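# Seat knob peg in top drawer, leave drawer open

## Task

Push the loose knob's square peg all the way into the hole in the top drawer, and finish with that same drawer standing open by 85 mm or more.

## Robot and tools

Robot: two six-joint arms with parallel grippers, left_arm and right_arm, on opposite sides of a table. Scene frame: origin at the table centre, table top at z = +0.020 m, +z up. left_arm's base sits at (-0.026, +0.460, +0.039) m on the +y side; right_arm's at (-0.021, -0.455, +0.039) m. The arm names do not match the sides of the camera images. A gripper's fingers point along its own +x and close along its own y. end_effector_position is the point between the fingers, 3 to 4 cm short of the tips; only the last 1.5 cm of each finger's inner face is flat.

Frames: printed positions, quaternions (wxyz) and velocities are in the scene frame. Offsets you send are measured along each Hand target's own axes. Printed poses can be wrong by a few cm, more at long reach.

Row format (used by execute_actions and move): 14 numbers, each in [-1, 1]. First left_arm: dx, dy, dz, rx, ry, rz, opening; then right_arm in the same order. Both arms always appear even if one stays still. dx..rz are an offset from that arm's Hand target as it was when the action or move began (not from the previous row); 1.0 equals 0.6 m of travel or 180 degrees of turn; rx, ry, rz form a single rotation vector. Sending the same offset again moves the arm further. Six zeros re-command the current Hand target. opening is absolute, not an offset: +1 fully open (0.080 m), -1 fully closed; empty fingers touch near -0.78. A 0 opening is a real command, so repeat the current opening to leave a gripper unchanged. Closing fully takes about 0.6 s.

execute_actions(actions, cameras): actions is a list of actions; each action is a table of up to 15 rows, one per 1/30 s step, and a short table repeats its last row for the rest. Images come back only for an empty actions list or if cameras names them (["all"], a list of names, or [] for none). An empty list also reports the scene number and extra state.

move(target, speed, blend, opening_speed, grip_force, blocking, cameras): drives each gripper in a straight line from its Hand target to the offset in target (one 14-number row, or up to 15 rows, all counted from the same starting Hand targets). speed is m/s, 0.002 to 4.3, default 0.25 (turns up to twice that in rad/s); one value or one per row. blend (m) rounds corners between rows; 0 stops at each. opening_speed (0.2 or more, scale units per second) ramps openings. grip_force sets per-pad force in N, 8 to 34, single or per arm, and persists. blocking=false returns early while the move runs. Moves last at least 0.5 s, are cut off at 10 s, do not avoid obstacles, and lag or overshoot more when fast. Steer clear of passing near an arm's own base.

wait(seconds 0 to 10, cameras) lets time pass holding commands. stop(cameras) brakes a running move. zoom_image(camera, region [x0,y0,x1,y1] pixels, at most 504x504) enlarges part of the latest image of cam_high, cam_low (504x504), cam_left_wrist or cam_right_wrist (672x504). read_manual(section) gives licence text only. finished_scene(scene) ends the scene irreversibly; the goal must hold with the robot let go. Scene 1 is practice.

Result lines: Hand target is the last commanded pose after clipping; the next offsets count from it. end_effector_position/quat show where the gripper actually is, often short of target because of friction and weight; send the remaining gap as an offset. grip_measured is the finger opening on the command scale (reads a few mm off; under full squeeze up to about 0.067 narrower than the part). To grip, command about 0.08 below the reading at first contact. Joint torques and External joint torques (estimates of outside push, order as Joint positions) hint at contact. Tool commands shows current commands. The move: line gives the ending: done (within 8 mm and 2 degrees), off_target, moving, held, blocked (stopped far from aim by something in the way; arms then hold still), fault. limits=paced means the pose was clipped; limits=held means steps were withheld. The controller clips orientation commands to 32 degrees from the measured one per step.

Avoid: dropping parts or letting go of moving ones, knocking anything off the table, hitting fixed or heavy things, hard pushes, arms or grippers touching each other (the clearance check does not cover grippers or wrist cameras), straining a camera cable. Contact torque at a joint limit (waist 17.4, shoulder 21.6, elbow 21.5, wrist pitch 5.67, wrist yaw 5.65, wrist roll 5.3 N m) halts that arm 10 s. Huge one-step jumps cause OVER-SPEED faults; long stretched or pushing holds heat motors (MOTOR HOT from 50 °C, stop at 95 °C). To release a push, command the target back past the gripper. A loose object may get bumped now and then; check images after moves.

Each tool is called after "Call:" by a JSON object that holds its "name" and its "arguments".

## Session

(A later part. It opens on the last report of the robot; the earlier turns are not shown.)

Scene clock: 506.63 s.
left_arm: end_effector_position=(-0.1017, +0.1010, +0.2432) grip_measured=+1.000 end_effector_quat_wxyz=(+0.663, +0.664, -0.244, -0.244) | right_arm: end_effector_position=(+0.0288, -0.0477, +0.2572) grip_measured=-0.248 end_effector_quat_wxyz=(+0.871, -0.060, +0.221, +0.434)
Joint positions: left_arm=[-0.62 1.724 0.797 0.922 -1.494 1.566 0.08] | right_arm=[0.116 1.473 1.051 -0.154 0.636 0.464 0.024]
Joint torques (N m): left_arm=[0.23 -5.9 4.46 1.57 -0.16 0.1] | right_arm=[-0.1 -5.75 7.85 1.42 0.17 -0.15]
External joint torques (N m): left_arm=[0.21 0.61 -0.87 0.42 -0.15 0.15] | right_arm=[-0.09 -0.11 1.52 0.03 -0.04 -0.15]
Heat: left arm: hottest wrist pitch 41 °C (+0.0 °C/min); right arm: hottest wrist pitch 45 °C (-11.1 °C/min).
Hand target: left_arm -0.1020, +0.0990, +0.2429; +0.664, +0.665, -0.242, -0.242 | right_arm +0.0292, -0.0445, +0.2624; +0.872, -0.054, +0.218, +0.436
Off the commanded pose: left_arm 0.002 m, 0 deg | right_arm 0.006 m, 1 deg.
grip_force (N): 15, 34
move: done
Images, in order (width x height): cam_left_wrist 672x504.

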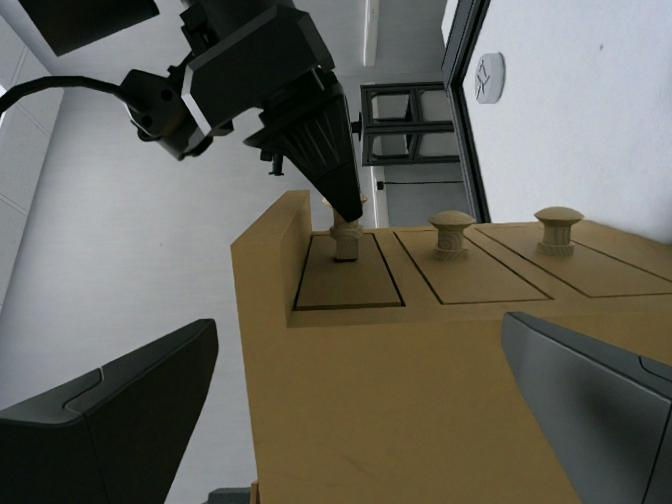

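Call:
{"name": "move", "arguments": {"target": [0,0,0,0,0,0,1.0,0.0064,0.0004,0.0058,0,0,0,-0.36], "speed": 0.03, "cameras": ["cam_left_wrist"]}}

Call:
{"name": "zoom_image", "arguments": {"camera": "cam_left_wrist", "region": [322, 236, 364, 278]}}

Scene clock: 507.63 s.
left_arm: end_effector_position=(-0.1017, +0.1010, +0.2432) grip_measured=+1.000 end_effector_quat_wxyz=(+0.663, +0.664, -0.244, -0.244) | right_arm: end_effector_position=(+0.0300, -0.0446, +0.2579) grip_measured=-0.248 end_effector_quat_wxyz=(+0.871, -0.061, +0.221, +0.435)
Joint positions: left_arm=[-0.62 1.724 0.797 0.922 -1.494 1.566 0.08] | right_arm=[0.11 1.483 1.063 -0.153 0.628 0.457 0.024]
Joint torques (N m): left_arm=[0.24 -5.89 4.45 1.57 -0.15 0.1] | right_arm=[-0.45 -5.09 8.28 1.36 0.17 -0.16]
External joint torques (N m): left_arm=[0.21 0.55 -0.85 0.43 -0.15 0.15] | right_arm=[-0.41 0.57 1.97 -0.03 -0.04 -0.16]
Heat: left arm: hottest wrist pitch 41 °C (+0.0 °C/min); right arm: hottest wrist pitch 45 °C (-11.1 °C/min).
Hand target: left_arm -0.1020, +0.0990, +0.2429; +0.664, +0.665, -0.242, -0.242 | right_arm +0.0321, -0.0405, +0.2639; +0.872, -0.054, +0.218, +0.436
Off the commanded pose: left_arm 0.002 m, 0 deg | right_arm 0.008 m, 1 deg.
grip_force (N): 15, 34
move: done
Images, in order (width x height): cam_left_wrist 672x504.

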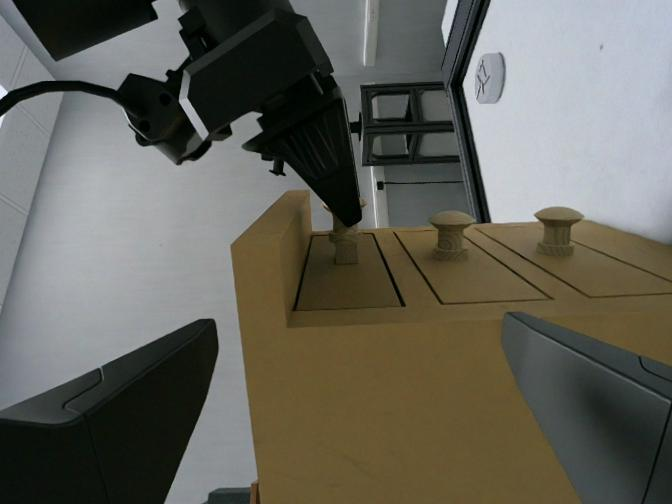

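Scaled by 12.000 from the camera's 672x504 image, which has a finer 960x720 frame.

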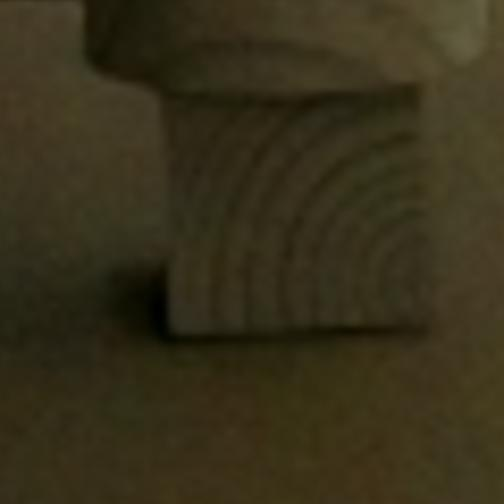

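Call:
{"name": "move", "arguments": {"target": [[0,0,0,0,0,0,1.0,-0.0056,-0.0032,-0.001,0,0,0,-0.36],[0,0,0,0,0,0,1.0,0.0025,-0.0032,0.0045,0,0,0,-0.36]], "speed": 0.03, "cameras": ["cam_left_wrist"]}}

Call:
{"name": "zoom_image", "arguments": {"camera": "cam_left_wrist", "region": [322, 236, 364, 278]}}

Scene clock: 509.63 s.
left_arm: end_effector_position=(-0.1017, +0.1010, +0.2432) grip_measured=+1.000 end_effector_quat_wxyz=(+0.663, +0.664, -0.244, -0.244) | right_arm: end_effector_position=(+0.0316, -0.0445, +0.2579) grip_measured=-0.248 end_effector_quat_wxyz=(+0.870, -0.064, +0.222, +0.436)
Joint positions: left_arm=[-0.62 1.724 0.797 0.922 -1.494 1.566 0.08] | right_arm=[0.104 1.483 1.065 -0.157 0.621 0.451 0.024]
Joint torques (N m): left_arm=[0.22 -5.89 4.46 1.57 -0.15 0.1] | right_arm=[-0.9 -5.1 8.74 1.57 0.09 -0.15]
External joint torques (N m): left_arm=[0.22 0.6 -0.85 0.43 -0.15 0.15] | right_arm=[-0.94 0.61 2.39 0.17 -0.1 -0.15]
Heat: left arm: hottest wrist pitch 41 °C (+0.0 °C/min); right arm: hottest wrist pitch 45 °C (-10.1 °C/min).
Hand target: left_arm -0.1020, +0.0990, +0.2429; +0.664, +0.665, -0.242, -0.242 | right_arm +0.0354, -0.0398, +0.2656; +0.872, -0.054, +0.218, +0.436
Off the commanded pose: left_arm 0.002 m, 0 deg | right_arm 0.010 m, 1 deg.
grip_force (N): 15, 34
move: off_target (right_arm)
Images, in order (width x height): cam_left_wrist 672x504.

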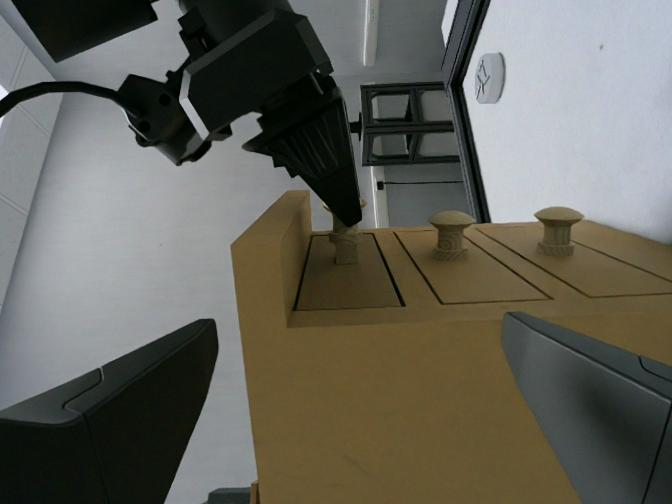

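Scaled by 12.000 from the camera's 672x504 image, which has a finer 960x720 frame.

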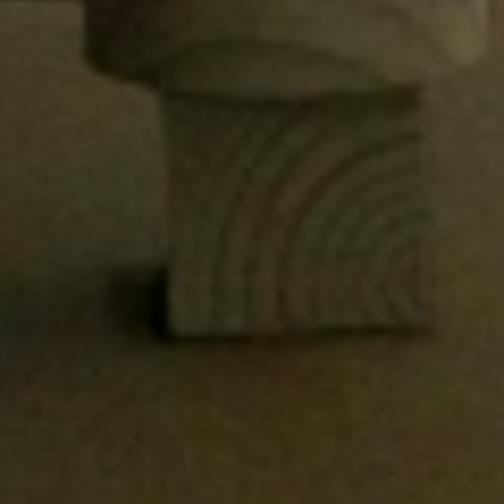

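Call:
{"name": "move", "arguments": {"target": [0,0,0,0,0,0,1.0,-0.0138,0.0005,-0.0067,0,0,0,-0.36], "speed": 0.03, "cameras": ["cam_left_wrist", "cam_right_wrist"]}}

Call:
{"name": "zoom_image", "arguments": {"camera": "cam_left_wrist", "region": [322, 236, 364, 278]}}

Call:
{"name": "zoom_image", "arguments": {"camera": "cam_right_wrist", "region": [270, 250, 430, 400]}}

Scene clock: 510.80 s.
left_arm: end_effector_position=(-0.1017, +0.1010, +0.2432) grip_measured=+1.000 end_effector_quat_wxyz=(+0.663, +0.664, -0.244, -0.244) | right_arm: end_effector_position=(+0.0296, -0.0455, +0.2590) grip_measured=-0.248 end_effector_quat_wxyz=(+0.870, -0.063, +0.221, +0.435)
Joint positions: left_arm=[-0.62 1.724 0.797 0.922 -1.494 1.566 0.08] | right_arm=[0.111 1.479 1.065 -0.162 0.629 0.456 0.024]
Joint torques (N m): left_arm=[0.24 -5.88 4.46 1.57 -0.16 0.1] | right_arm=[0.38 -7.95 6.65 1.03 0.4 0.15]
External joint torques (N m): left_arm=[0.24 0.63 -0.88 0.42 -0.15 0.15] | right_arm=[0.38 -2.24 0.28 -0.37 0.2 0.15]
Heat: left arm: hottest wrist pitch 41 °C (+0.0 °C/min); right arm: hottest wrist pitch 45 °C (-9.0 °C/min).
Hand target: left_arm -0.1020, +0.0990, +0.2429; +0.664, +0.665, -0.242, -0.242 | right_arm +0.0294, -0.0469, +0.2654; +0.872, -0.054, +0.218, +0.436
Off the commanded pose: left_arm 0.002 m, 0 deg | right_arm 0.007 m, 1 deg.
grip_force (N): 15, 34
move: done
Images, in order (width x height): cam_left_wrist 672x504, cam_right_wrist 672x504.

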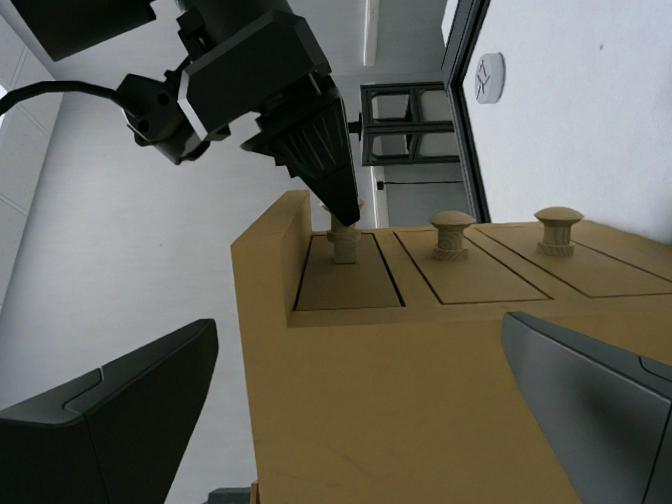

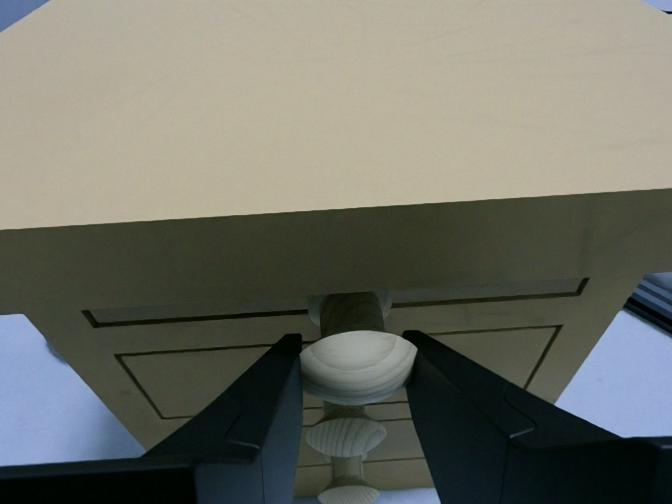

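Scaled by 12.000 from the camera's 672x504 image, which has a finer 960x720 frame.

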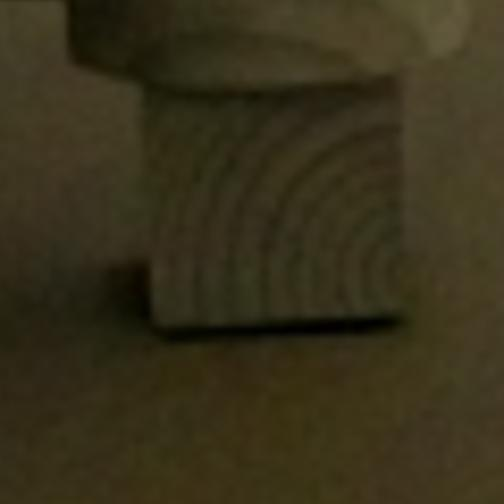

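Scaled by 3.150 from the camera's 672x504 image, which has a finer 960x720 frame.

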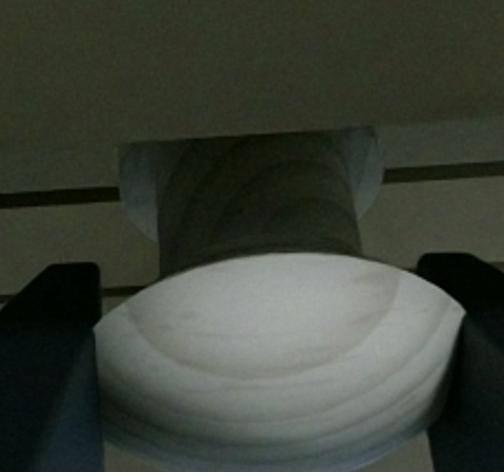

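Call:
{"name": "move", "arguments": {"target": [0,0,0,0,0,0,1.0,-0.0003,-0.0043,0.0003,0,0,0,-0.36], "speed": 0.03, "cameras": ["cam_left_wrist"]}}

Call:
{"name": "zoom_image", "arguments": {"camera": "cam_left_wrist", "region": [322, 236, 364, 278]}}

Scene clock: 512.33 s.
left_arm: end_effector_position=(-0.1017, +0.1010, +0.2432) grip_measured=+1.000 end_effector_quat_wxyz=(+0.663, +0.664, -0.244, -0.244) | right_arm: end_effector_position=(+0.0303, -0.0465, +0.2619) grip_measured=-0.248 end_effector_quat_wxyz=(+0.871, -0.060, +0.220, +0.435)
Joint positions: left_arm=[-0.62 1.724 0.797 0.922 -1.494 1.566 0.08] | right_arm=[0.11 1.471 1.065 -0.162 0.629 0.456 0.024]
Joint torques (N m): left_arm=[0.24 -5.9 4.47 1.57 -0.15 0.09] | right_arm=[-0.46 -7.81 5.9 1.15 0.18 -0.02]
External joint torques (N m): left_arm=[0.24 0.63 -0.88 0.42 -0.14 0.15] | right_arm=[-0.47 -2.15 -0.45 -0.24 -0.03 -0.02]
Heat: left arm: hottest wrist pitch 41 °C (+0.0 °C/min); right arm: hottest wrist pitch 45 °C (-8.1 °C/min).
Hand target: left_arm -0.1020, +0.0990, +0.2429; +0.664, +0.665, -0.242, -0.242 | right_arm +0.0315, -0.0486, +0.2655; +0.872, -0.054, +0.218, +0.436
Off the commanded pose: left_arm 0.002 m, 0 deg | right_arm 0.004 m, 1 deg.
grip_force (N): 15, 34
move: done
Images, in order (width x height): cam_left_wrist 672x504.

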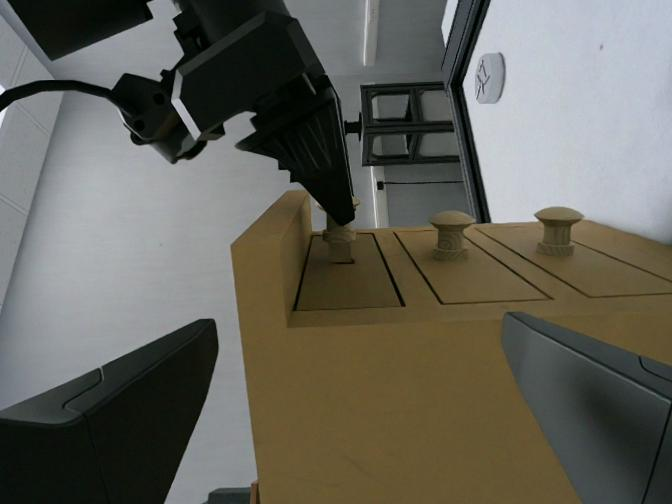

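Scaled by 12.000 from the camera's 672x504 image, which has a finer 960x720 frame.

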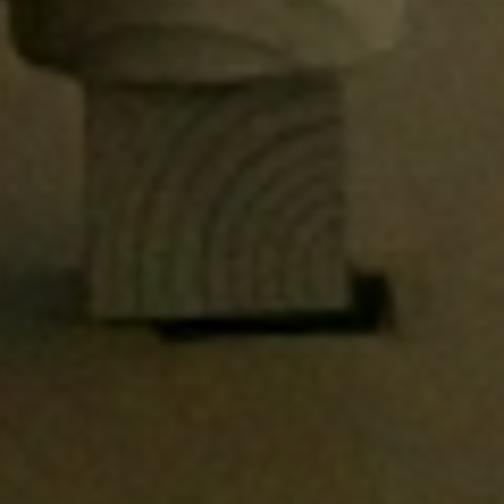

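Call:
{"name": "move", "arguments": {"target": [0,0,0,0,0,0,1.0,-0.00012,-0.00043,-0.00558,0,0,0,-0.36], "speed": 0.03, "cameras": ["cam_left_wrist"]}}

Call:
{"name": "zoom_image", "arguments": {"camera": "cam_left_wrist", "region": [322, 236, 364, 278]}}

Scene clock: 514.20 s.
left_arm: end_effector_position=(-0.1017, +0.1010, +0.2432) grip_measured=+1.000 end_effector_quat_wxyz=(+0.663, +0.664, -0.244, -0.244) | right_arm: end_effector_position=(+0.0305, -0.0480, +0.2581) grip_measured=-0.248 end_effector_quat_wxyz=(+0.871, -0.062, +0.221, +0.435)
Joint positions: left_arm=[-0.62 1.724 0.797 0.922 -1.494 1.566 0.08] | right_arm=[0.11 1.469 1.052 -0.155 0.629 0.456 0.024]
Joint torques (N m): left_arm=[0.24 -5.89 4.46 1.57 -0.15 0.1] | right_arm=[0.1 -7.57 5.71 1.38 0.33 0.11]
External joint torques (N m): left_arm=[0.24 0.5 -0.81 0.45 -0.15 0.15] | right_arm=[0.14 -1.9 -0.66 -0.02 0.12 0.11]
Heat: left arm: hottest wrist pitch 41 °C (+0.0 °C/min); right arm: hottest wrist pitch 45 °C (-7.1 °C/min).
Hand target: left_arm -0.1020, +0.0990, +0.2429; +0.664, +0.665, -0.242, -0.242 | right_arm +0.0305, -0.0497, +0.2624; +0.872, -0.054, +0.218, +0.436
Off the commanded pose: left_arm 0.002 m, 0 deg | right_arm 0.005 m, 1 deg.
grip_force (N): 15, 34
move: done
Images, in order (width x height): cam_left_wrist 672x504.

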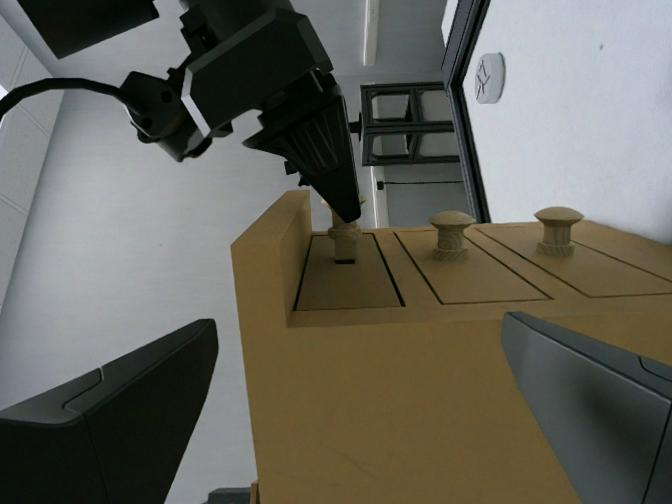

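Scaled by 12.000 from the camera's 672x504 image, which has a finer 960x720 frame.

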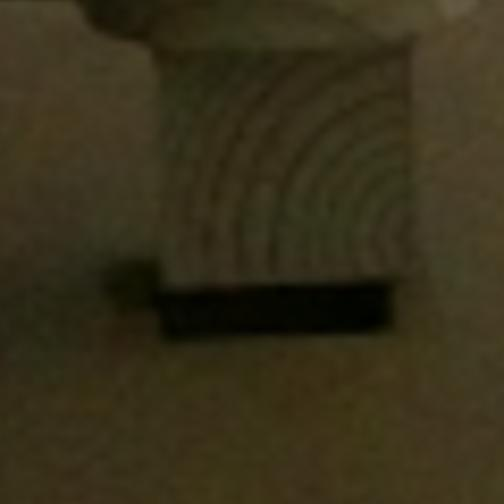

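Call:
{"name": "move", "arguments": {"target": [0,0,0,0,0,0,1.0,0.00373,-0.00084,0.00372,0,0,0,-0.36], "speed": 0.03, "cameras": ["cam_left_wrist"]}}

Call:
{"name": "zoom_image", "arguments": {"camera": "cam_left_wrist", "region": [322, 236, 364, 278]}}

Scene clock: 515.20 s.
left_arm: end_effector_position=(-0.1017, +0.1010, +0.2432) grip_measured=+1.000 end_effector_quat_wxyz=(+0.663, +0.664, -0.244, -0.244) | right_arm: end_effector_position=(+0.0322, -0.0481, +0.2581) grip_measured=-0.248 end_effector_quat_wxyz=(+0.871, -0.061, +0.221, +0.434)
Joint positions: left_arm=[-0.62 1.724 0.797 0.922 -1.494 1.566 0.08] | right_arm=[0.105 1.469 1.052 -0.154 0.627 0.456 0.024]
Joint torques (N m): left_arm=[0.24 -5.9 4.46 1.57 -0.15 0.1] | right_arm=[-0.21 -7.05 6.97 1.44 0.17 -0.06]
External joint torques (N m): left_arm=[0.21 0.53 -0.84 0.43 -0.15 0.15] | right_arm=[-0.13 -1.35 0.57 0.03 -0.05 -0.06]
Heat: left arm: hottest wrist pitch 41 °C (+0.0 °C/min); right arm: hottest wrist pitch 45 °C (-7.1 °C/min).
Hand target: left_arm -0.1020, +0.0990, +0.2429; +0.664, +0.665, -0.242, -0.242 | right_arm +0.0329, -0.0477, +0.2634; +0.872, -0.054, +0.218, +0.436
Off the commanded pose: left_arm 0.002 m, 0 deg | right_arm 0.005 m, 1 deg.
grip_force (N): 15, 34
move: done
Images, in order (width x height): cam_left_wrist 672x504.

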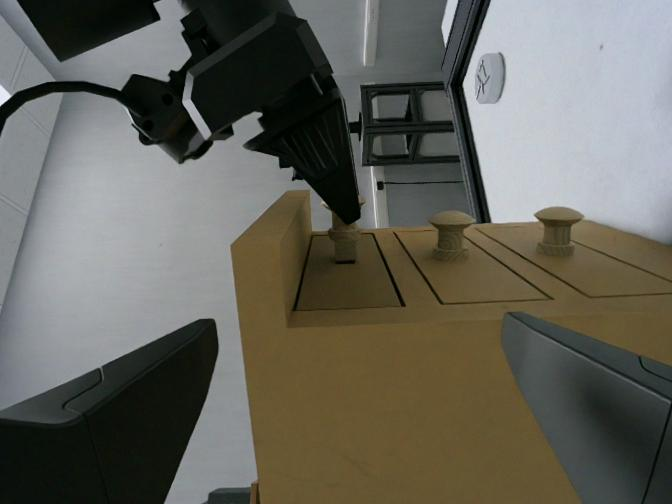

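Scaled by 12.000 from the camera's 672x504 image, which has a finer 960x720 frame.

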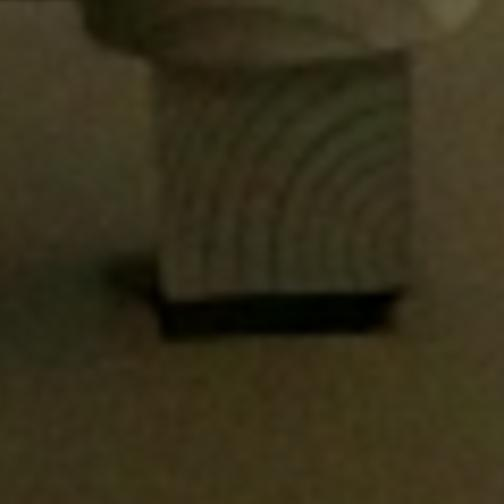

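Call:
{"name": "move", "arguments": {"target": [0,0,0,0,0,0,1.0,0.00229,-0.00061,0.00306,0,0,0,-0.36], "speed": 0.03, "cameras": ["cam_left_wrist"]}}

Call:
{"name": "zoom_image", "arguments": {"camera": "cam_left_wrist", "region": [322, 236, 364, 278]}}

Scene clock: 516.10 s.
left_arm: end_effector_position=(-0.1017, +0.1010, +0.2432) grip_measured=+1.000 end_effector_quat_wxyz=(+0.663, +0.664, -0.244, -0.244) | right_arm: end_effector_position=(+0.0334, -0.0480, +0.2579) grip_measured=-0.248 end_effector_quat_wxyz=(+0.871, -0.062, +0.222, +0.434)
Joint positions: left_arm=[-0.62 1.724 0.797 0.922 -1.494 1.566 0.08] | right_arm=[0.101 1.469 1.052 -0.154 0.623 0.453 0.024]
Joint torques (N m): left_arm=[0.25 -5.9 4.45 1.57 -0.15 0.1] | right_arm=[-0.33 -6.37 7.54 1.37 0.14 -0.09]
External joint torques (N m): left_arm=[0.22 0.62 -0.89 0.43 -0.15 0.16] | right_arm=[-0.33 -0.74 1.2 -0.03 -0.06 -0.09]
Heat: left arm: hottest wrist pitch 41 °C (+0.0 °C/min); right arm: hottest wrist pitch 45 °C (-6.1 °C/min).
Hand target: left_arm -0.1020, +0.0990, +0.2429; +0.664, +0.665, -0.242, -0.242 | right_arm +0.0344, -0.0464, +0.2644; +0.872, -0.054, +0.218, +0.436
Off the commanded pose: left_arm 0.002 m, 0 deg | right_arm 0.007 m, 1 deg.
grip_force (N): 15, 34
move: done
Images, in order (width x height): cam_left_wrist 672x504.

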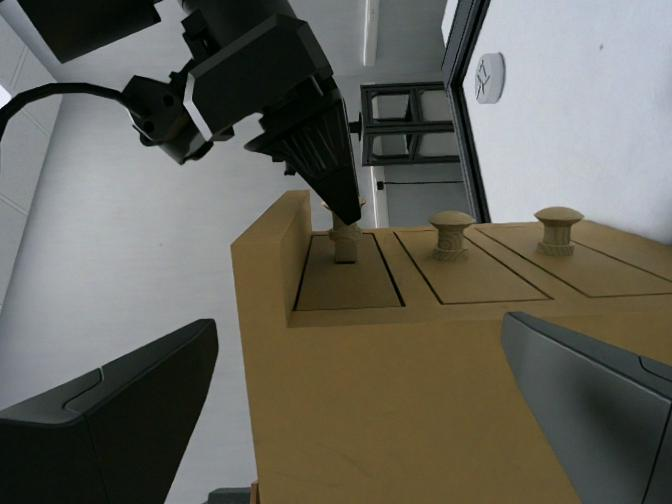

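Scaled by 12.000 from the camera's 672x504 image, which has a finer 960x720 frame.

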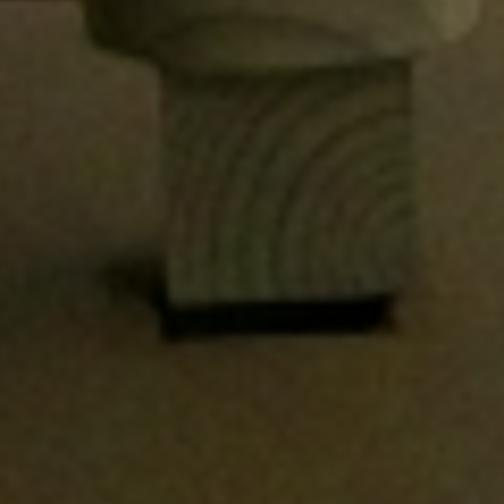

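Call:
{"name": "move", "arguments": {"target": [0,0,0,0,0,0,1.0,-0.00039,0.00464,0.00102,0,0,0,-0.36], "speed": 0.03, "cameras": ["cam_left_wrist"]}}

Call:
{"name": "zoom_image", "arguments": {"camera": "cam_left_wrist", "region": [322, 236, 364, 278]}}

Scene clock: 517.30 s.
left_arm: end_effector_position=(-0.1017, +0.1010, +0.2432) grip_measured=+1.000 end_effector_quat_wxyz=(+0.663, +0.664, -0.244, -0.244) | right_arm: end_effector_position=(+0.0327, -0.0476, +0.2592) grip_measured=-0.248 end_effector_quat_wxyz=(+0.871, -0.062, +0.221, +0.434)
Joint positions: left_arm=[-0.62 1.724 0.797 0.922 -1.494 1.566 0.08] | right_arm=[0.102 1.469 1.056 -0.158 0.623 0.453 0.024]
Joint torques (N m): left_arm=[0.24 -5.9 4.45 1.57 -0.15 0.1] | right_arm=[-0.08 -5.66 7.89 1.18 0.35 0.02]
External joint torques (N m): left_arm=[0.27 0.53 -0.85 0.44 -0.15 0.15] | right_arm=[-0.07 0.02 1.52 -0.22 0.15 0.02]
Heat: left arm: hottest wrist pitch 41 °C (+0.0 °C/min); right arm: hottest wrist pitch 45 °C (-6.1 °C/min).
Hand target: left_arm -0.1020, +0.0990, +0.2429; +0.664, +0.665, -0.242, -0.242 | right_arm +0.0323, -0.0447, +0.2653; +0.872, -0.055, +0.218, +0.436
Off the commanded pose: left_arm 0.002 m, 0 deg | right_arm 0.007 m, 1 deg.
grip_force (N): 15, 34
move: done
Images, in order (width x height): cam_left_wrist 672x504.

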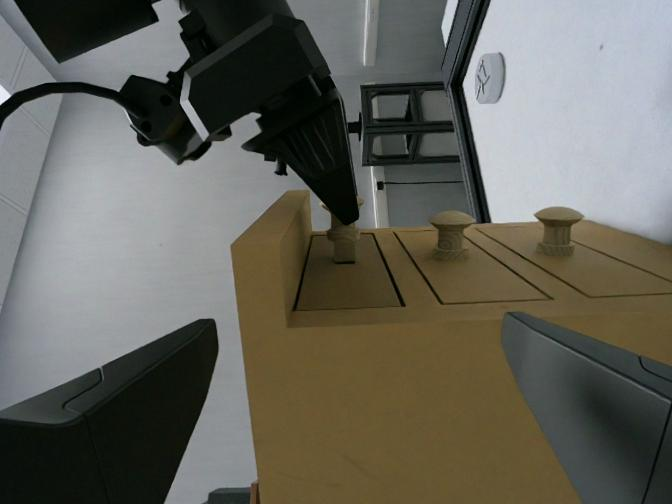

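Scaled by 12.000 from the camera's 672x504 image, which has a finer 960x720 frame.

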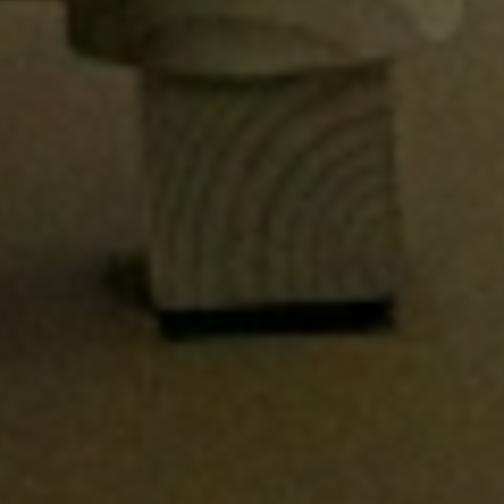

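Call:
{"name": "move", "arguments": {"target": [0,0,0,0,0,0,1.0,0.00024,0.00332,-0.00024,0,0,0,-0.36], "speed": 0.03, "cameras": ["cam_left_wrist"]}}

Call:
{"name": "zoom_image", "arguments": {"camera": "cam_left_wrist", "region": [322, 236, 364, 278]}}

Scene clock: 518.13 s.
left_arm: end_effector_position=(-0.1017, +0.1010, +0.2432) grip_measured=+1.000 end_effector_quat_wxyz=(+0.663, +0.664, -0.244, -0.244) | right_arm: end_effector_position=(+0.0313, -0.0465, +0.2597) grip_measured=-0.248 end_effector_quat_wxyz=(+0.871, -0.062, +0.220, +0.435)
Joint positions: left_arm=[-0.62 1.724 0.797 0.922 -1.494 1.566 0.08] | right_arm=[0.106 1.473 1.062 -0.159 0.626 0.453 0.024]
Joint torques (N m): left_arm=[0.24 -5.9 4.47 1.57 -0.15 0.1] | right_arm=[0.11 -5.39 8.28 1.16 0.37 0.1]
External joint torques (N m): left_arm=[0.24 0.57 -0.85 0.43 -0.15 0.15] | right_arm=[0.09 0.2 1.97 -0.22 0.18 0.11]
Heat: left arm: hottest wrist pitch 41 °C (+0.0 °C/min); right arm: hottest wrist pitch 45 °C (-5.1 °C/min).
Hand target: left_arm -0.1020, +0.0990, +0.2429; +0.664, +0.665, -0.242, -0.242 | right_arm +0.0308, -0.0434, +0.2654; +0.872, -0.054, +0.218, +0.436
Off the commanded pose: left_arm 0.002 m, 0 deg | right_arm 0.006 m, 1 deg.
grip_force (N): 15, 34
move: done
Images, in order (width x height): cam_left_wrist 672x504.

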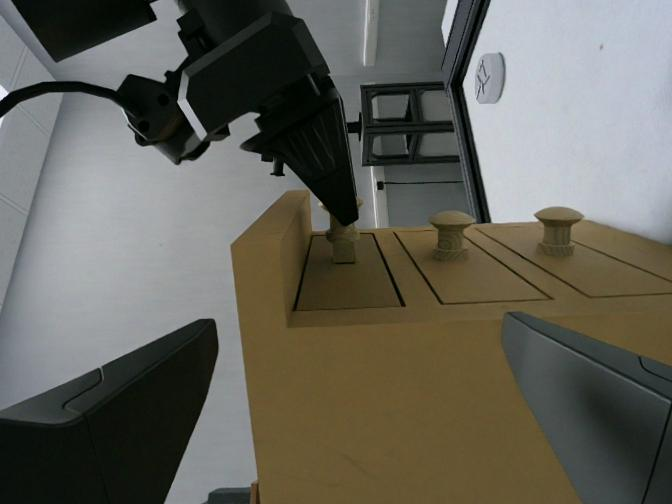

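Scaled by 12.000 from the camera's 672x504 image, which has a finer 960x720 frame.

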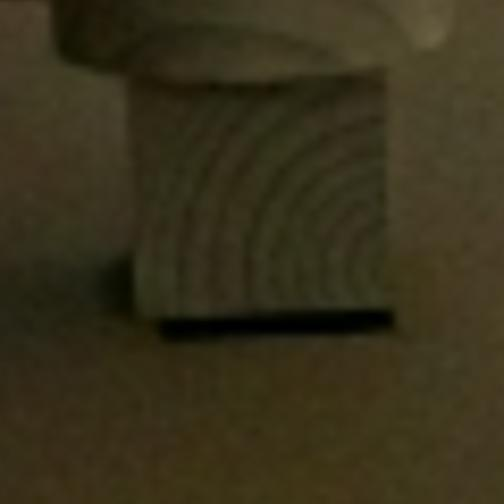

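Call:
{"name": "move", "arguments": {"target": [0,0,0,0,0,0,1.0,0.00334,-0.0003,-0.00017,0,0,0,-0.36], "speed": 0.03, "cameras": ["cam_left_wrist"]}}

Call:
{"name": "zoom_image", "arguments": {"camera": "cam_left_wrist", "region": [322, 236, 364, 278]}}

Scene clock: 519.07 s.
left_arm: end_effector_position=(-0.1017, +0.1010, +0.2432) grip_measured=+1.000 end_effector_quat_wxyz=(+0.663, +0.664, -0.244, -0.244) | right_arm: end_effector_position=(+0.0313, -0.0461, +0.2589) grip_measured=-0.248 end_effector_quat_wxyz=(+0.871, -0.063, +0.221, +0.435)
Joint positions: left_arm=[-0.62 1.724 0.797 0.922 -1.494 1.566 0.08] | right_arm=[0.106 1.476 1.062 -0.159 0.626 0.453 0.024]
Joint torques (N m): left_arm=[0.24 -5.89 4.46 1.57 -0.15 0.1] | right_arm=[-0.11 -5.22 8.09 1.58 0.22 0]
External joint torques (N m): left_arm=[0.27 0.66 -0.9 0.42 -0.15 0.15] | right_arm=[-0.11 0.55 1.65 0.17 0.02 0]
Heat: left arm: hottest wrist pitch 41 °C (+0.0 °C/min); right arm: hottest wrist pitch 45 °C (-5.1 °C/min).
Hand target: left_arm -0.1020, +0.0990, +0.2429; +0.664, +0.665, -0.242, -0.242 | right_arm +0.0320, -0.0421, +0.2644; +0.872, -0.054, +0.218, +0.436
Off the commanded pose: left_arm 0.002 m, 0 deg | right_arm 0.007 m, 1 deg.
grip_force (N): 15, 34
move: done
Images, in order (width x height): cam_left_wrist 672x504.

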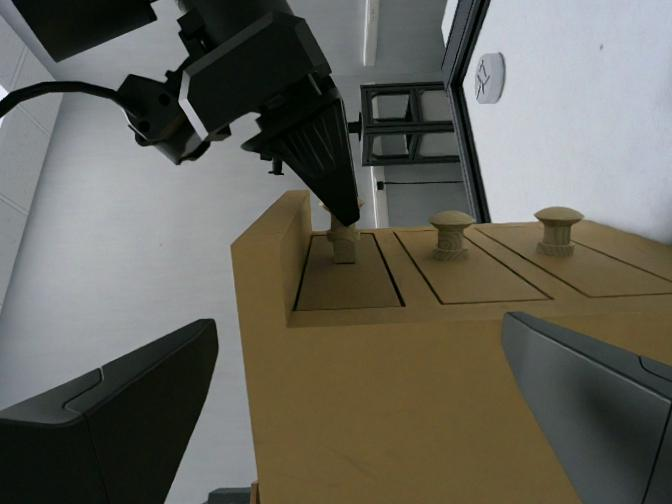

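Scaled by 12.000 from the camera's 672x504 image, which has a finer 960x720 frame.

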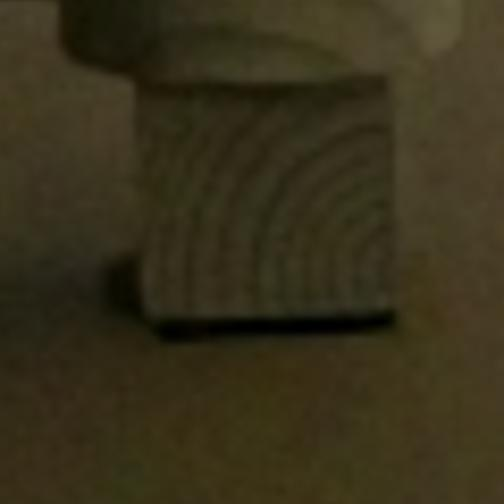

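Call:
{"name": "move", "arguments": {"target": [0,0,0,0,0,0,1.0,0.00316,-0.00099,0.00105,0,0,0,-0.36], "speed": 0.03, "cameras": ["cam_left_wrist"]}}

Call:
{"name": "zoom_image", "arguments": {"camera": "cam_left_wrist", "region": [322, 236, 364, 278]}}

Scene clock: 520.37 s.
left_arm: end_effector_position=(-0.1017, +0.1010, +0.2432) grip_measured=+1.000 end_effector_quat_wxyz=(+0.663, +0.664, -0.244, -0.244) | right_arm: end_effector_position=(+0.0317, -0.0458, +0.2587) grip_measured=-0.248 end_effector_quat_wxyz=(+0.871, -0.063, +0.221, +0.434)
Joint positions: left_arm=[-0.62 1.724 0.797 0.922 -1.494 1.566 0.08] | right_arm=[0.105 1.478 1.062 -0.158 0.626 0.453 0.024]
Joint torques (N m): left_arm=[0.25 -5.88 4.45 1.57 -0.15 0.1] | right_arm=[-0.72 -4.82 8.37 1.75 0.05 -0.09]
External joint torques (N m): left_arm=[0.25 0.62 -0.9 0.42 -0.15 0.15] | right_arm=[-0.71 0.98 1.91 0.33 -0.15 -0.09]
Heat: left arm: hottest wrist pitch 41 °C (+0.0 °C/min); right arm: hottest wrist pitch 45 °C (-5.1 °C/min).
Hand target: left_arm -0.1020, +0.0990, +0.2429; +0.664, +0.665, -0.242, -0.242 | right_arm +0.0336, -0.0409, +0.2642; +0.872, -0.054, +0.218, +0.436
Off the commanded pose: left_arm 0.002 m, 0 deg | right_arm 0.008 m, 1 deg.
grip_force (N): 15, 34
move: done
Images, in order (width x height): cam_left_wrist 672x504.

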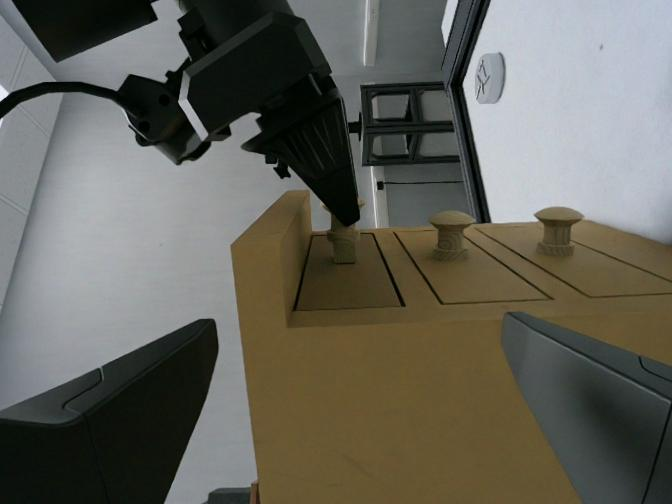

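Scaled by 12.000 from the camera's 672x504 image, which has a finer 960x720 frame.

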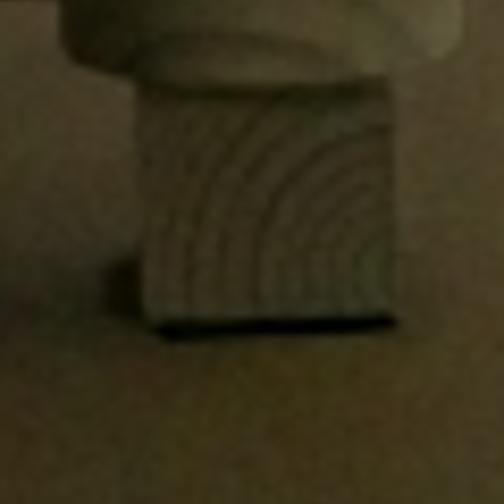

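Call:
{"name": "move", "arguments": {"target": [0,0,0,0,0,0,1.0,0.00451,-0.00017,0.00216,0,0,0,-0.36], "speed": 0.03, "cameras": ["cam_left_wrist"]}}

Call:
{"name": "zoom_image", "arguments": {"camera": "cam_left_wrist", "region": [322, 236, 364, 278]}}

Scene clock: 521.37 s.
left_arm: end_effector_position=(-0.1017, +0.1010, +0.2432) grip_measured=+1.000 end_effector_quat_wxyz=(+0.663, +0.664, -0.244, -0.244) | right_arm: end_effector_position=(+0.0327, -0.0453, +0.2578) grip_measured=-0.248 end_effector_quat_wxyz=(+0.871, -0.064, +0.221, +0.433)
Joint positions: left_arm=[-0.62 1.724 0.797 0.922 -1.494 1.566 0.08] | right_arm=[0.102 1.481 1.063 -0.157 0.625 0.451 0.024]
Joint torques (N m): left_arm=[0.22 -5.88 4.45 1.57 -0.16 0.1] | right_arm=[-1.08 -4.38 8.79 2 -0.09 -0.18]
External joint torques (N m): left_arm=[0.26 0.59 -0.87 0.43 -0.15 0.15] | right_arm=[-1.12 1.42 2.36 0.59 -0.29 -0.18]
Heat: left arm: hottest wrist pitch 41 °C (+0.0 °C/min); right arm: hottest wrist pitch 45 °C (-4.0 °C/min).
Hand target: left_arm -0.1020, +0.0990, +0.2429; +0.664, +0.665, -0.242, -0.242 | right_arm +0.0355, -0.0386, +0.2641; +0.872, -0.054, +0.218, +0.436
Off the commanded pose: left_arm 0.002 m, 0 deg | right_arm 0.010 m, 1 deg.
grip_force (N): 15, 34
move: off_target (right_arm)
Images, in order (width x height): cam_left_wrist 672x504.

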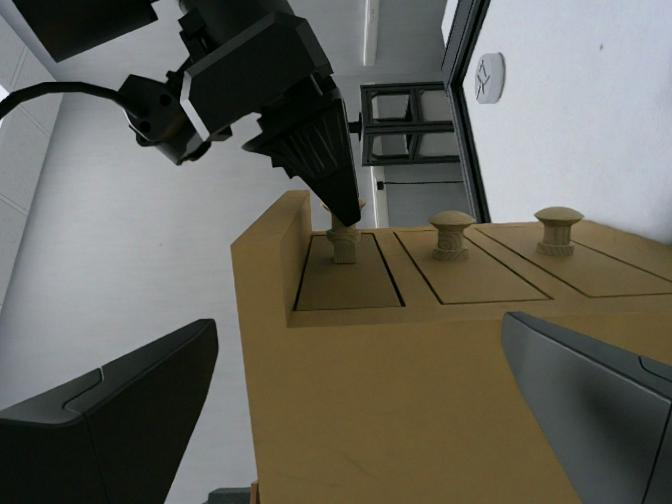

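Scaled by 12.000 from the camera's 672x504 image, which has a finer 960x720 frame.

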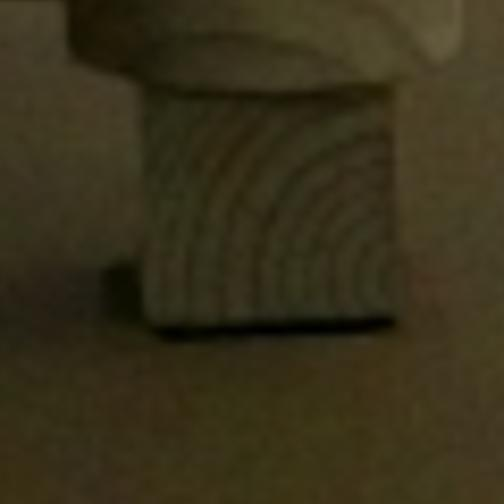

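Call:
{"name": "move", "arguments": {"target": [0,0,0,0,0,0,1.0,-0.00106,0.00337,-0.00109,0,0,0,-0.36], "speed": 0.03, "cameras": ["cam_left_wrist"]}}

Call:
{"name": "zoom_image", "arguments": {"camera": "cam_left_wrist", "region": [322, 236, 364, 278]}}

Scene clock: 522.50 s.
left_arm: end_effector_position=(-0.1017, +0.1010, +0.2432) grip_measured=+1.000 end_effector_quat_wxyz=(+0.663, +0.664, -0.244, -0.244) | right_arm: end_effector_position=(+0.0325, -0.0450, +0.2577) grip_measured=-0.248 end_effector_quat_wxyz=(+0.872, -0.065, +0.220, +0.433)
Joint positions: left_arm=[-0.62 1.724 0.797 0.922 -1.494 1.566 0.08] | right_arm=[0.104 1.483 1.065 -0.157 0.628 0.451 0.024]
Joint torques (N m): left_arm=[0.23 -5.89 4.45 1.57 -0.16 0.1] | right_arm=[-0.46 -4.15 9.11 1.83 -0.02 -0.09]
External joint torques (N m): left_arm=[0.26 0.56 -0.85 0.43 -0.15 0.15] | right_arm=[-0.43 1.52 2.79 0.45 -0.22 -0.09]
Heat: left arm: hottest wrist pitch 41 °C (+0.0 °C/min); right arm: hottest wrist pitch 45 °C (-4.0 °C/min).
Hand target: left_arm -0.1020, +0.0990, +0.2429; +0.664, +0.665, -0.242, -0.242 | right_arm +0.0335, -0.0380, +0.2640; +0.872, -0.054, +0.218, +0.436
Off the commanded pose: left_arm 0.002 m, 0 deg | right_arm 0.009 m, 1 deg.
grip_force (N): 15, 34
move: off_target (right_arm)
Images, in order (width x height): cam_left_wrist 672x504.

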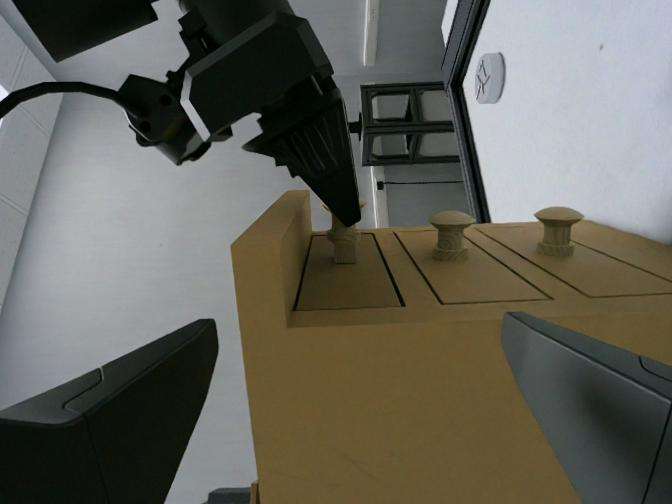

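Scaled by 12.000 from the camera's 672x504 image, which has a finer 960x720 frame.

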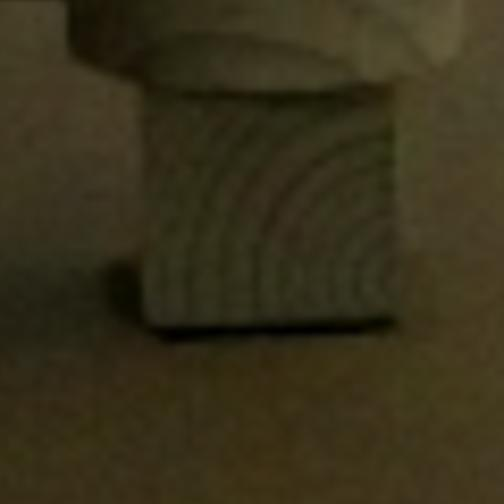

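Call:
{"name": "move", "arguments": {"target": [0,0,0,0,0,0,1.0,-0.00128,0.00505,-0.00087,0,0,0,-0.36], "speed": 0.03, "cameras": ["cam_left_wrist"]}}

Call:
{"name": "zoom_image", "arguments": {"camera": "cam_left_wrist", "region": [322, 236, 364, 278]}}

Scene clock: 524.43 s.
left_arm: end_effector_position=(-0.1017, +0.1010, +0.2432) grip_measured=+1.000 end_effector_quat_wxyz=(+0.663, +0.664, -0.244, -0.244) | right_arm: end_effector_position=(+0.0309, -0.0444, +0.2577) grip_measured=-0.248 end_effector_quat_wxyz=(+0.873, -0.066, +0.219, +0.431)
Joint positions: left_arm=[-0.62 1.724 0.797 0.922 -1.494 1.566 0.08] | right_arm=[0.11 1.488 1.07 -0.162 0.638 0.454 0.024]
Joint torques (N m): left_arm=[0.24 -5.89 4.45 1.57 -0.15 0.1] | right_arm=[-0.24 -4.33 8.93 1.84 -0.09 0.06]
External joint torques (N m): left_arm=[0.25 0.53 -0.85 0.44 -0.15 0.15] | right_arm=[-0.17 1.3 2.69 0.48 -0.3 0.05]
Heat: left arm: hottest wrist pitch 42 °C (+1.0 °C/min); right arm: hottest wrist pitch 46 °C (-2.0 °C/min).
Hand target: left_arm -0.1020, +0.0990, +0.2429; +0.664, +0.665, -0.242, -0.242 | right_arm +0.0305, -0.0369, +0.2642; +0.872, -0.054, +0.218, +0.436
Off the commanded pose: left_arm 0.002 m, 0 deg | right_arm 0.010 m, 1 deg.
grip_force (N): 15, 34
move: off_target (right_arm)
Images, in order (width x height): cam_left_wrist 672x504.

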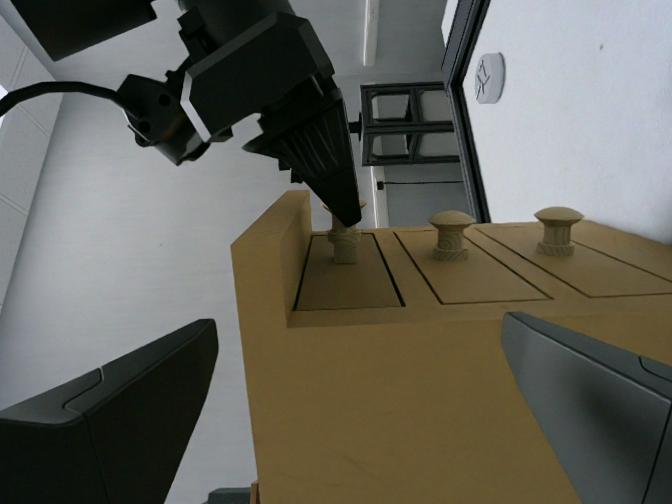

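Scaled by 12.000 from the camera's 672x504 image, which has a finer 960x720 frame.

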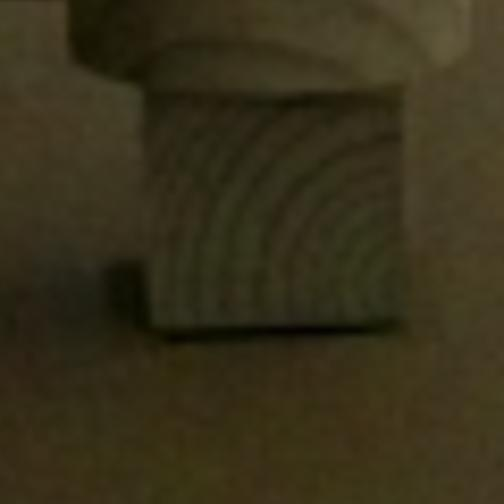

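Call:
{"name": "move", "arguments": {"target": [0,0,0,0,0,0,1.0,0.00515,0.00084,0.00276,0,0,0,-0.36], "speed": 0.03, "cameras": ["cam_left_wrist"]}}

Call:
{"name": "zoom_image", "arguments": {"camera": "cam_left_wrist", "region": [322, 236, 364, 278]}}

Scene clock: 525.37 s.
left_arm: end_effector_position=(-0.1017, +0.1010, +0.2432) grip_measured=+1.000 end_effector_quat_wxyz=(+0.663, +0.664, -0.244, -0.244) | right_arm: end_effector_position=(+0.0309, -0.0433, +0.2571) grip_measured=-0.248 end_effector_quat_wxyz=(+0.873, -0.068, +0.220, +0.430)
Joint positions: left_arm=[-0.62 1.724 0.797 0.922 -1.494 1.566 0.08] | right_arm=[0.11 1.494 1.075 -0.164 0.639 0.454 0.024]
Joint torques (N m): left_arm=[0.23 -5.9 4.46 1.57 -0.15 0.1] | right_arm=[-0.7 -3.82 9.57 2.21 -0.3 -0.09]
External joint torques (N m): left_arm=[0.23 0.57 -0.89 0.42 -0.15 0.16] | right_arm=[-0.71 1.87 3.3 0.84 -0.5 -0.09]
Heat: left arm: hottest wrist pitch 42 °C (+1.0 °C/min); right arm: hottest wrist pitch 46 °C (-2.0 °C/min).
Hand target: left_arm -0.1020, +0.0990, +0.2429; +0.664, +0.665, -0.242, -0.242 | right_arm +0.0323, -0.0338, +0.2643; +0.872, -0.054, +0.218, +0.436
Off the commanded pose: left_arm 0.002 m, 0 deg | right_arm 0.012 m, 2 deg.
grip_force (N): 15, 34
move: off_target (right_arm)
Images, in order (width x height): cam_left_wrist 672x504.

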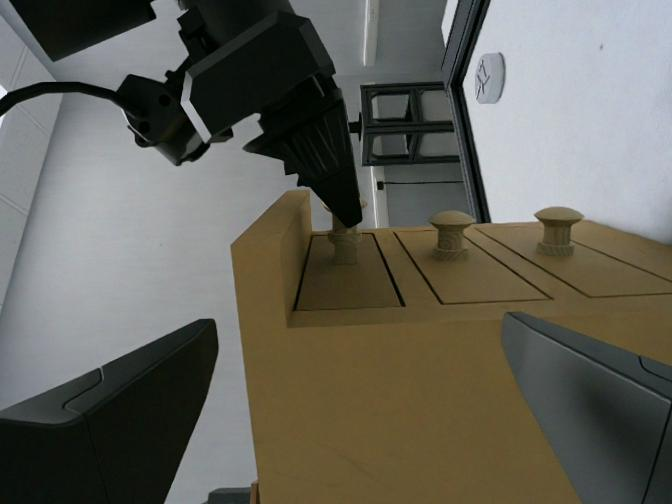

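Scaled by 12.000 from the camera's 672x504 image, which has a finer 960x720 frame.

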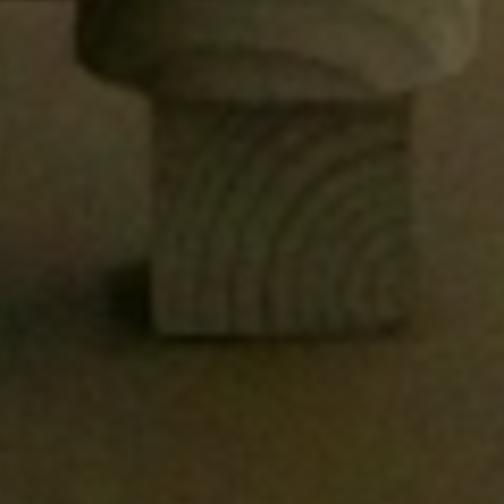

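Call:
{"name": "move", "arguments": {"target": [0,0,0,0,0,0,1.0,0.00362,-0.0025,0.00384,0,0,0,-0.36], "speed": 0.03, "cameras": ["cam_left_wrist"]}}

Call:
{"name": "zoom_image", "arguments": {"camera": "cam_left_wrist", "region": [322, 236, 364, 278]}}

Scene clock: 526.40 s.
left_arm: end_effector_position=(-0.1017, +0.1010, +0.2432) grip_measured=+1.000 end_effector_quat_wxyz=(+0.663, +0.664, -0.244, -0.244) | right_arm: end_effector_position=(+0.0324, -0.0433, +0.2572) grip_measured=-0.248 end_effector_quat_wxyz=(+0.873, -0.069, +0.220, +0.429)
Joint positions: left_arm=[-0.62 1.724 0.797 0.922 -1.494 1.566 0.08] | right_arm=[0.106 1.494 1.077 -0.167 0.637 0.452 0.024]
Joint torques (N m): left_arm=[0.24 -5.89 4.47 1.57 -0.15 0.1] | right_arm=[-1.24 -3.32 9.99 2.43 -0.53 -0.28]
External joint torques (N m): left_arm=[0.27 0.6 -0.88 0.43 -0.15 0.15] | right_arm=[-1.21 2.48 3.66 1.05 -0.74 -0.28]
Heat: left arm: hottest wrist pitch 42 °C (+1.0 °C/min); right arm: hottest wrist pitch 46 °C (-2.0 °C/min).
Hand target: left_arm -0.1020, +0.0990, +0.2429; +0.664, +0.665, -0.242, -0.242 | right_arm +0.0353, -0.0325, +0.2654; +0.872, -0.054, +0.218, +0.436
Off the commanded pose: left_arm 0.002 m, 0 deg | right_arm 0.014 m, 2 deg.
grip_force (N): 15, 34
move: off_target (right_arm)
Images, in order (width x height): cam_left_wrist 672x504.

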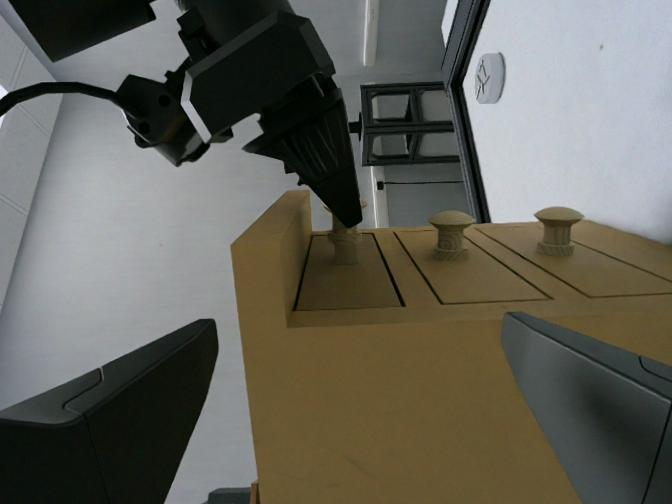

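Scaled by 12.000 from the camera's 672x504 image, which has a finer 960x720 frame.

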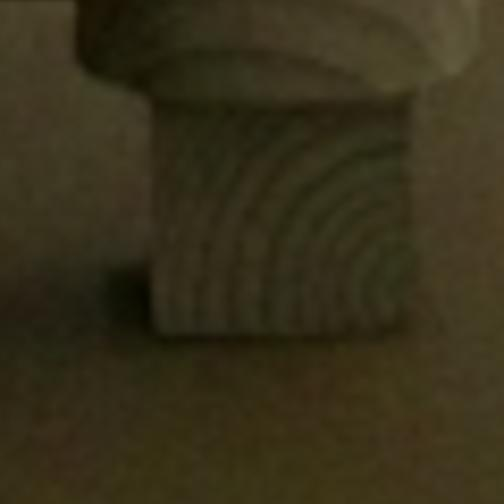

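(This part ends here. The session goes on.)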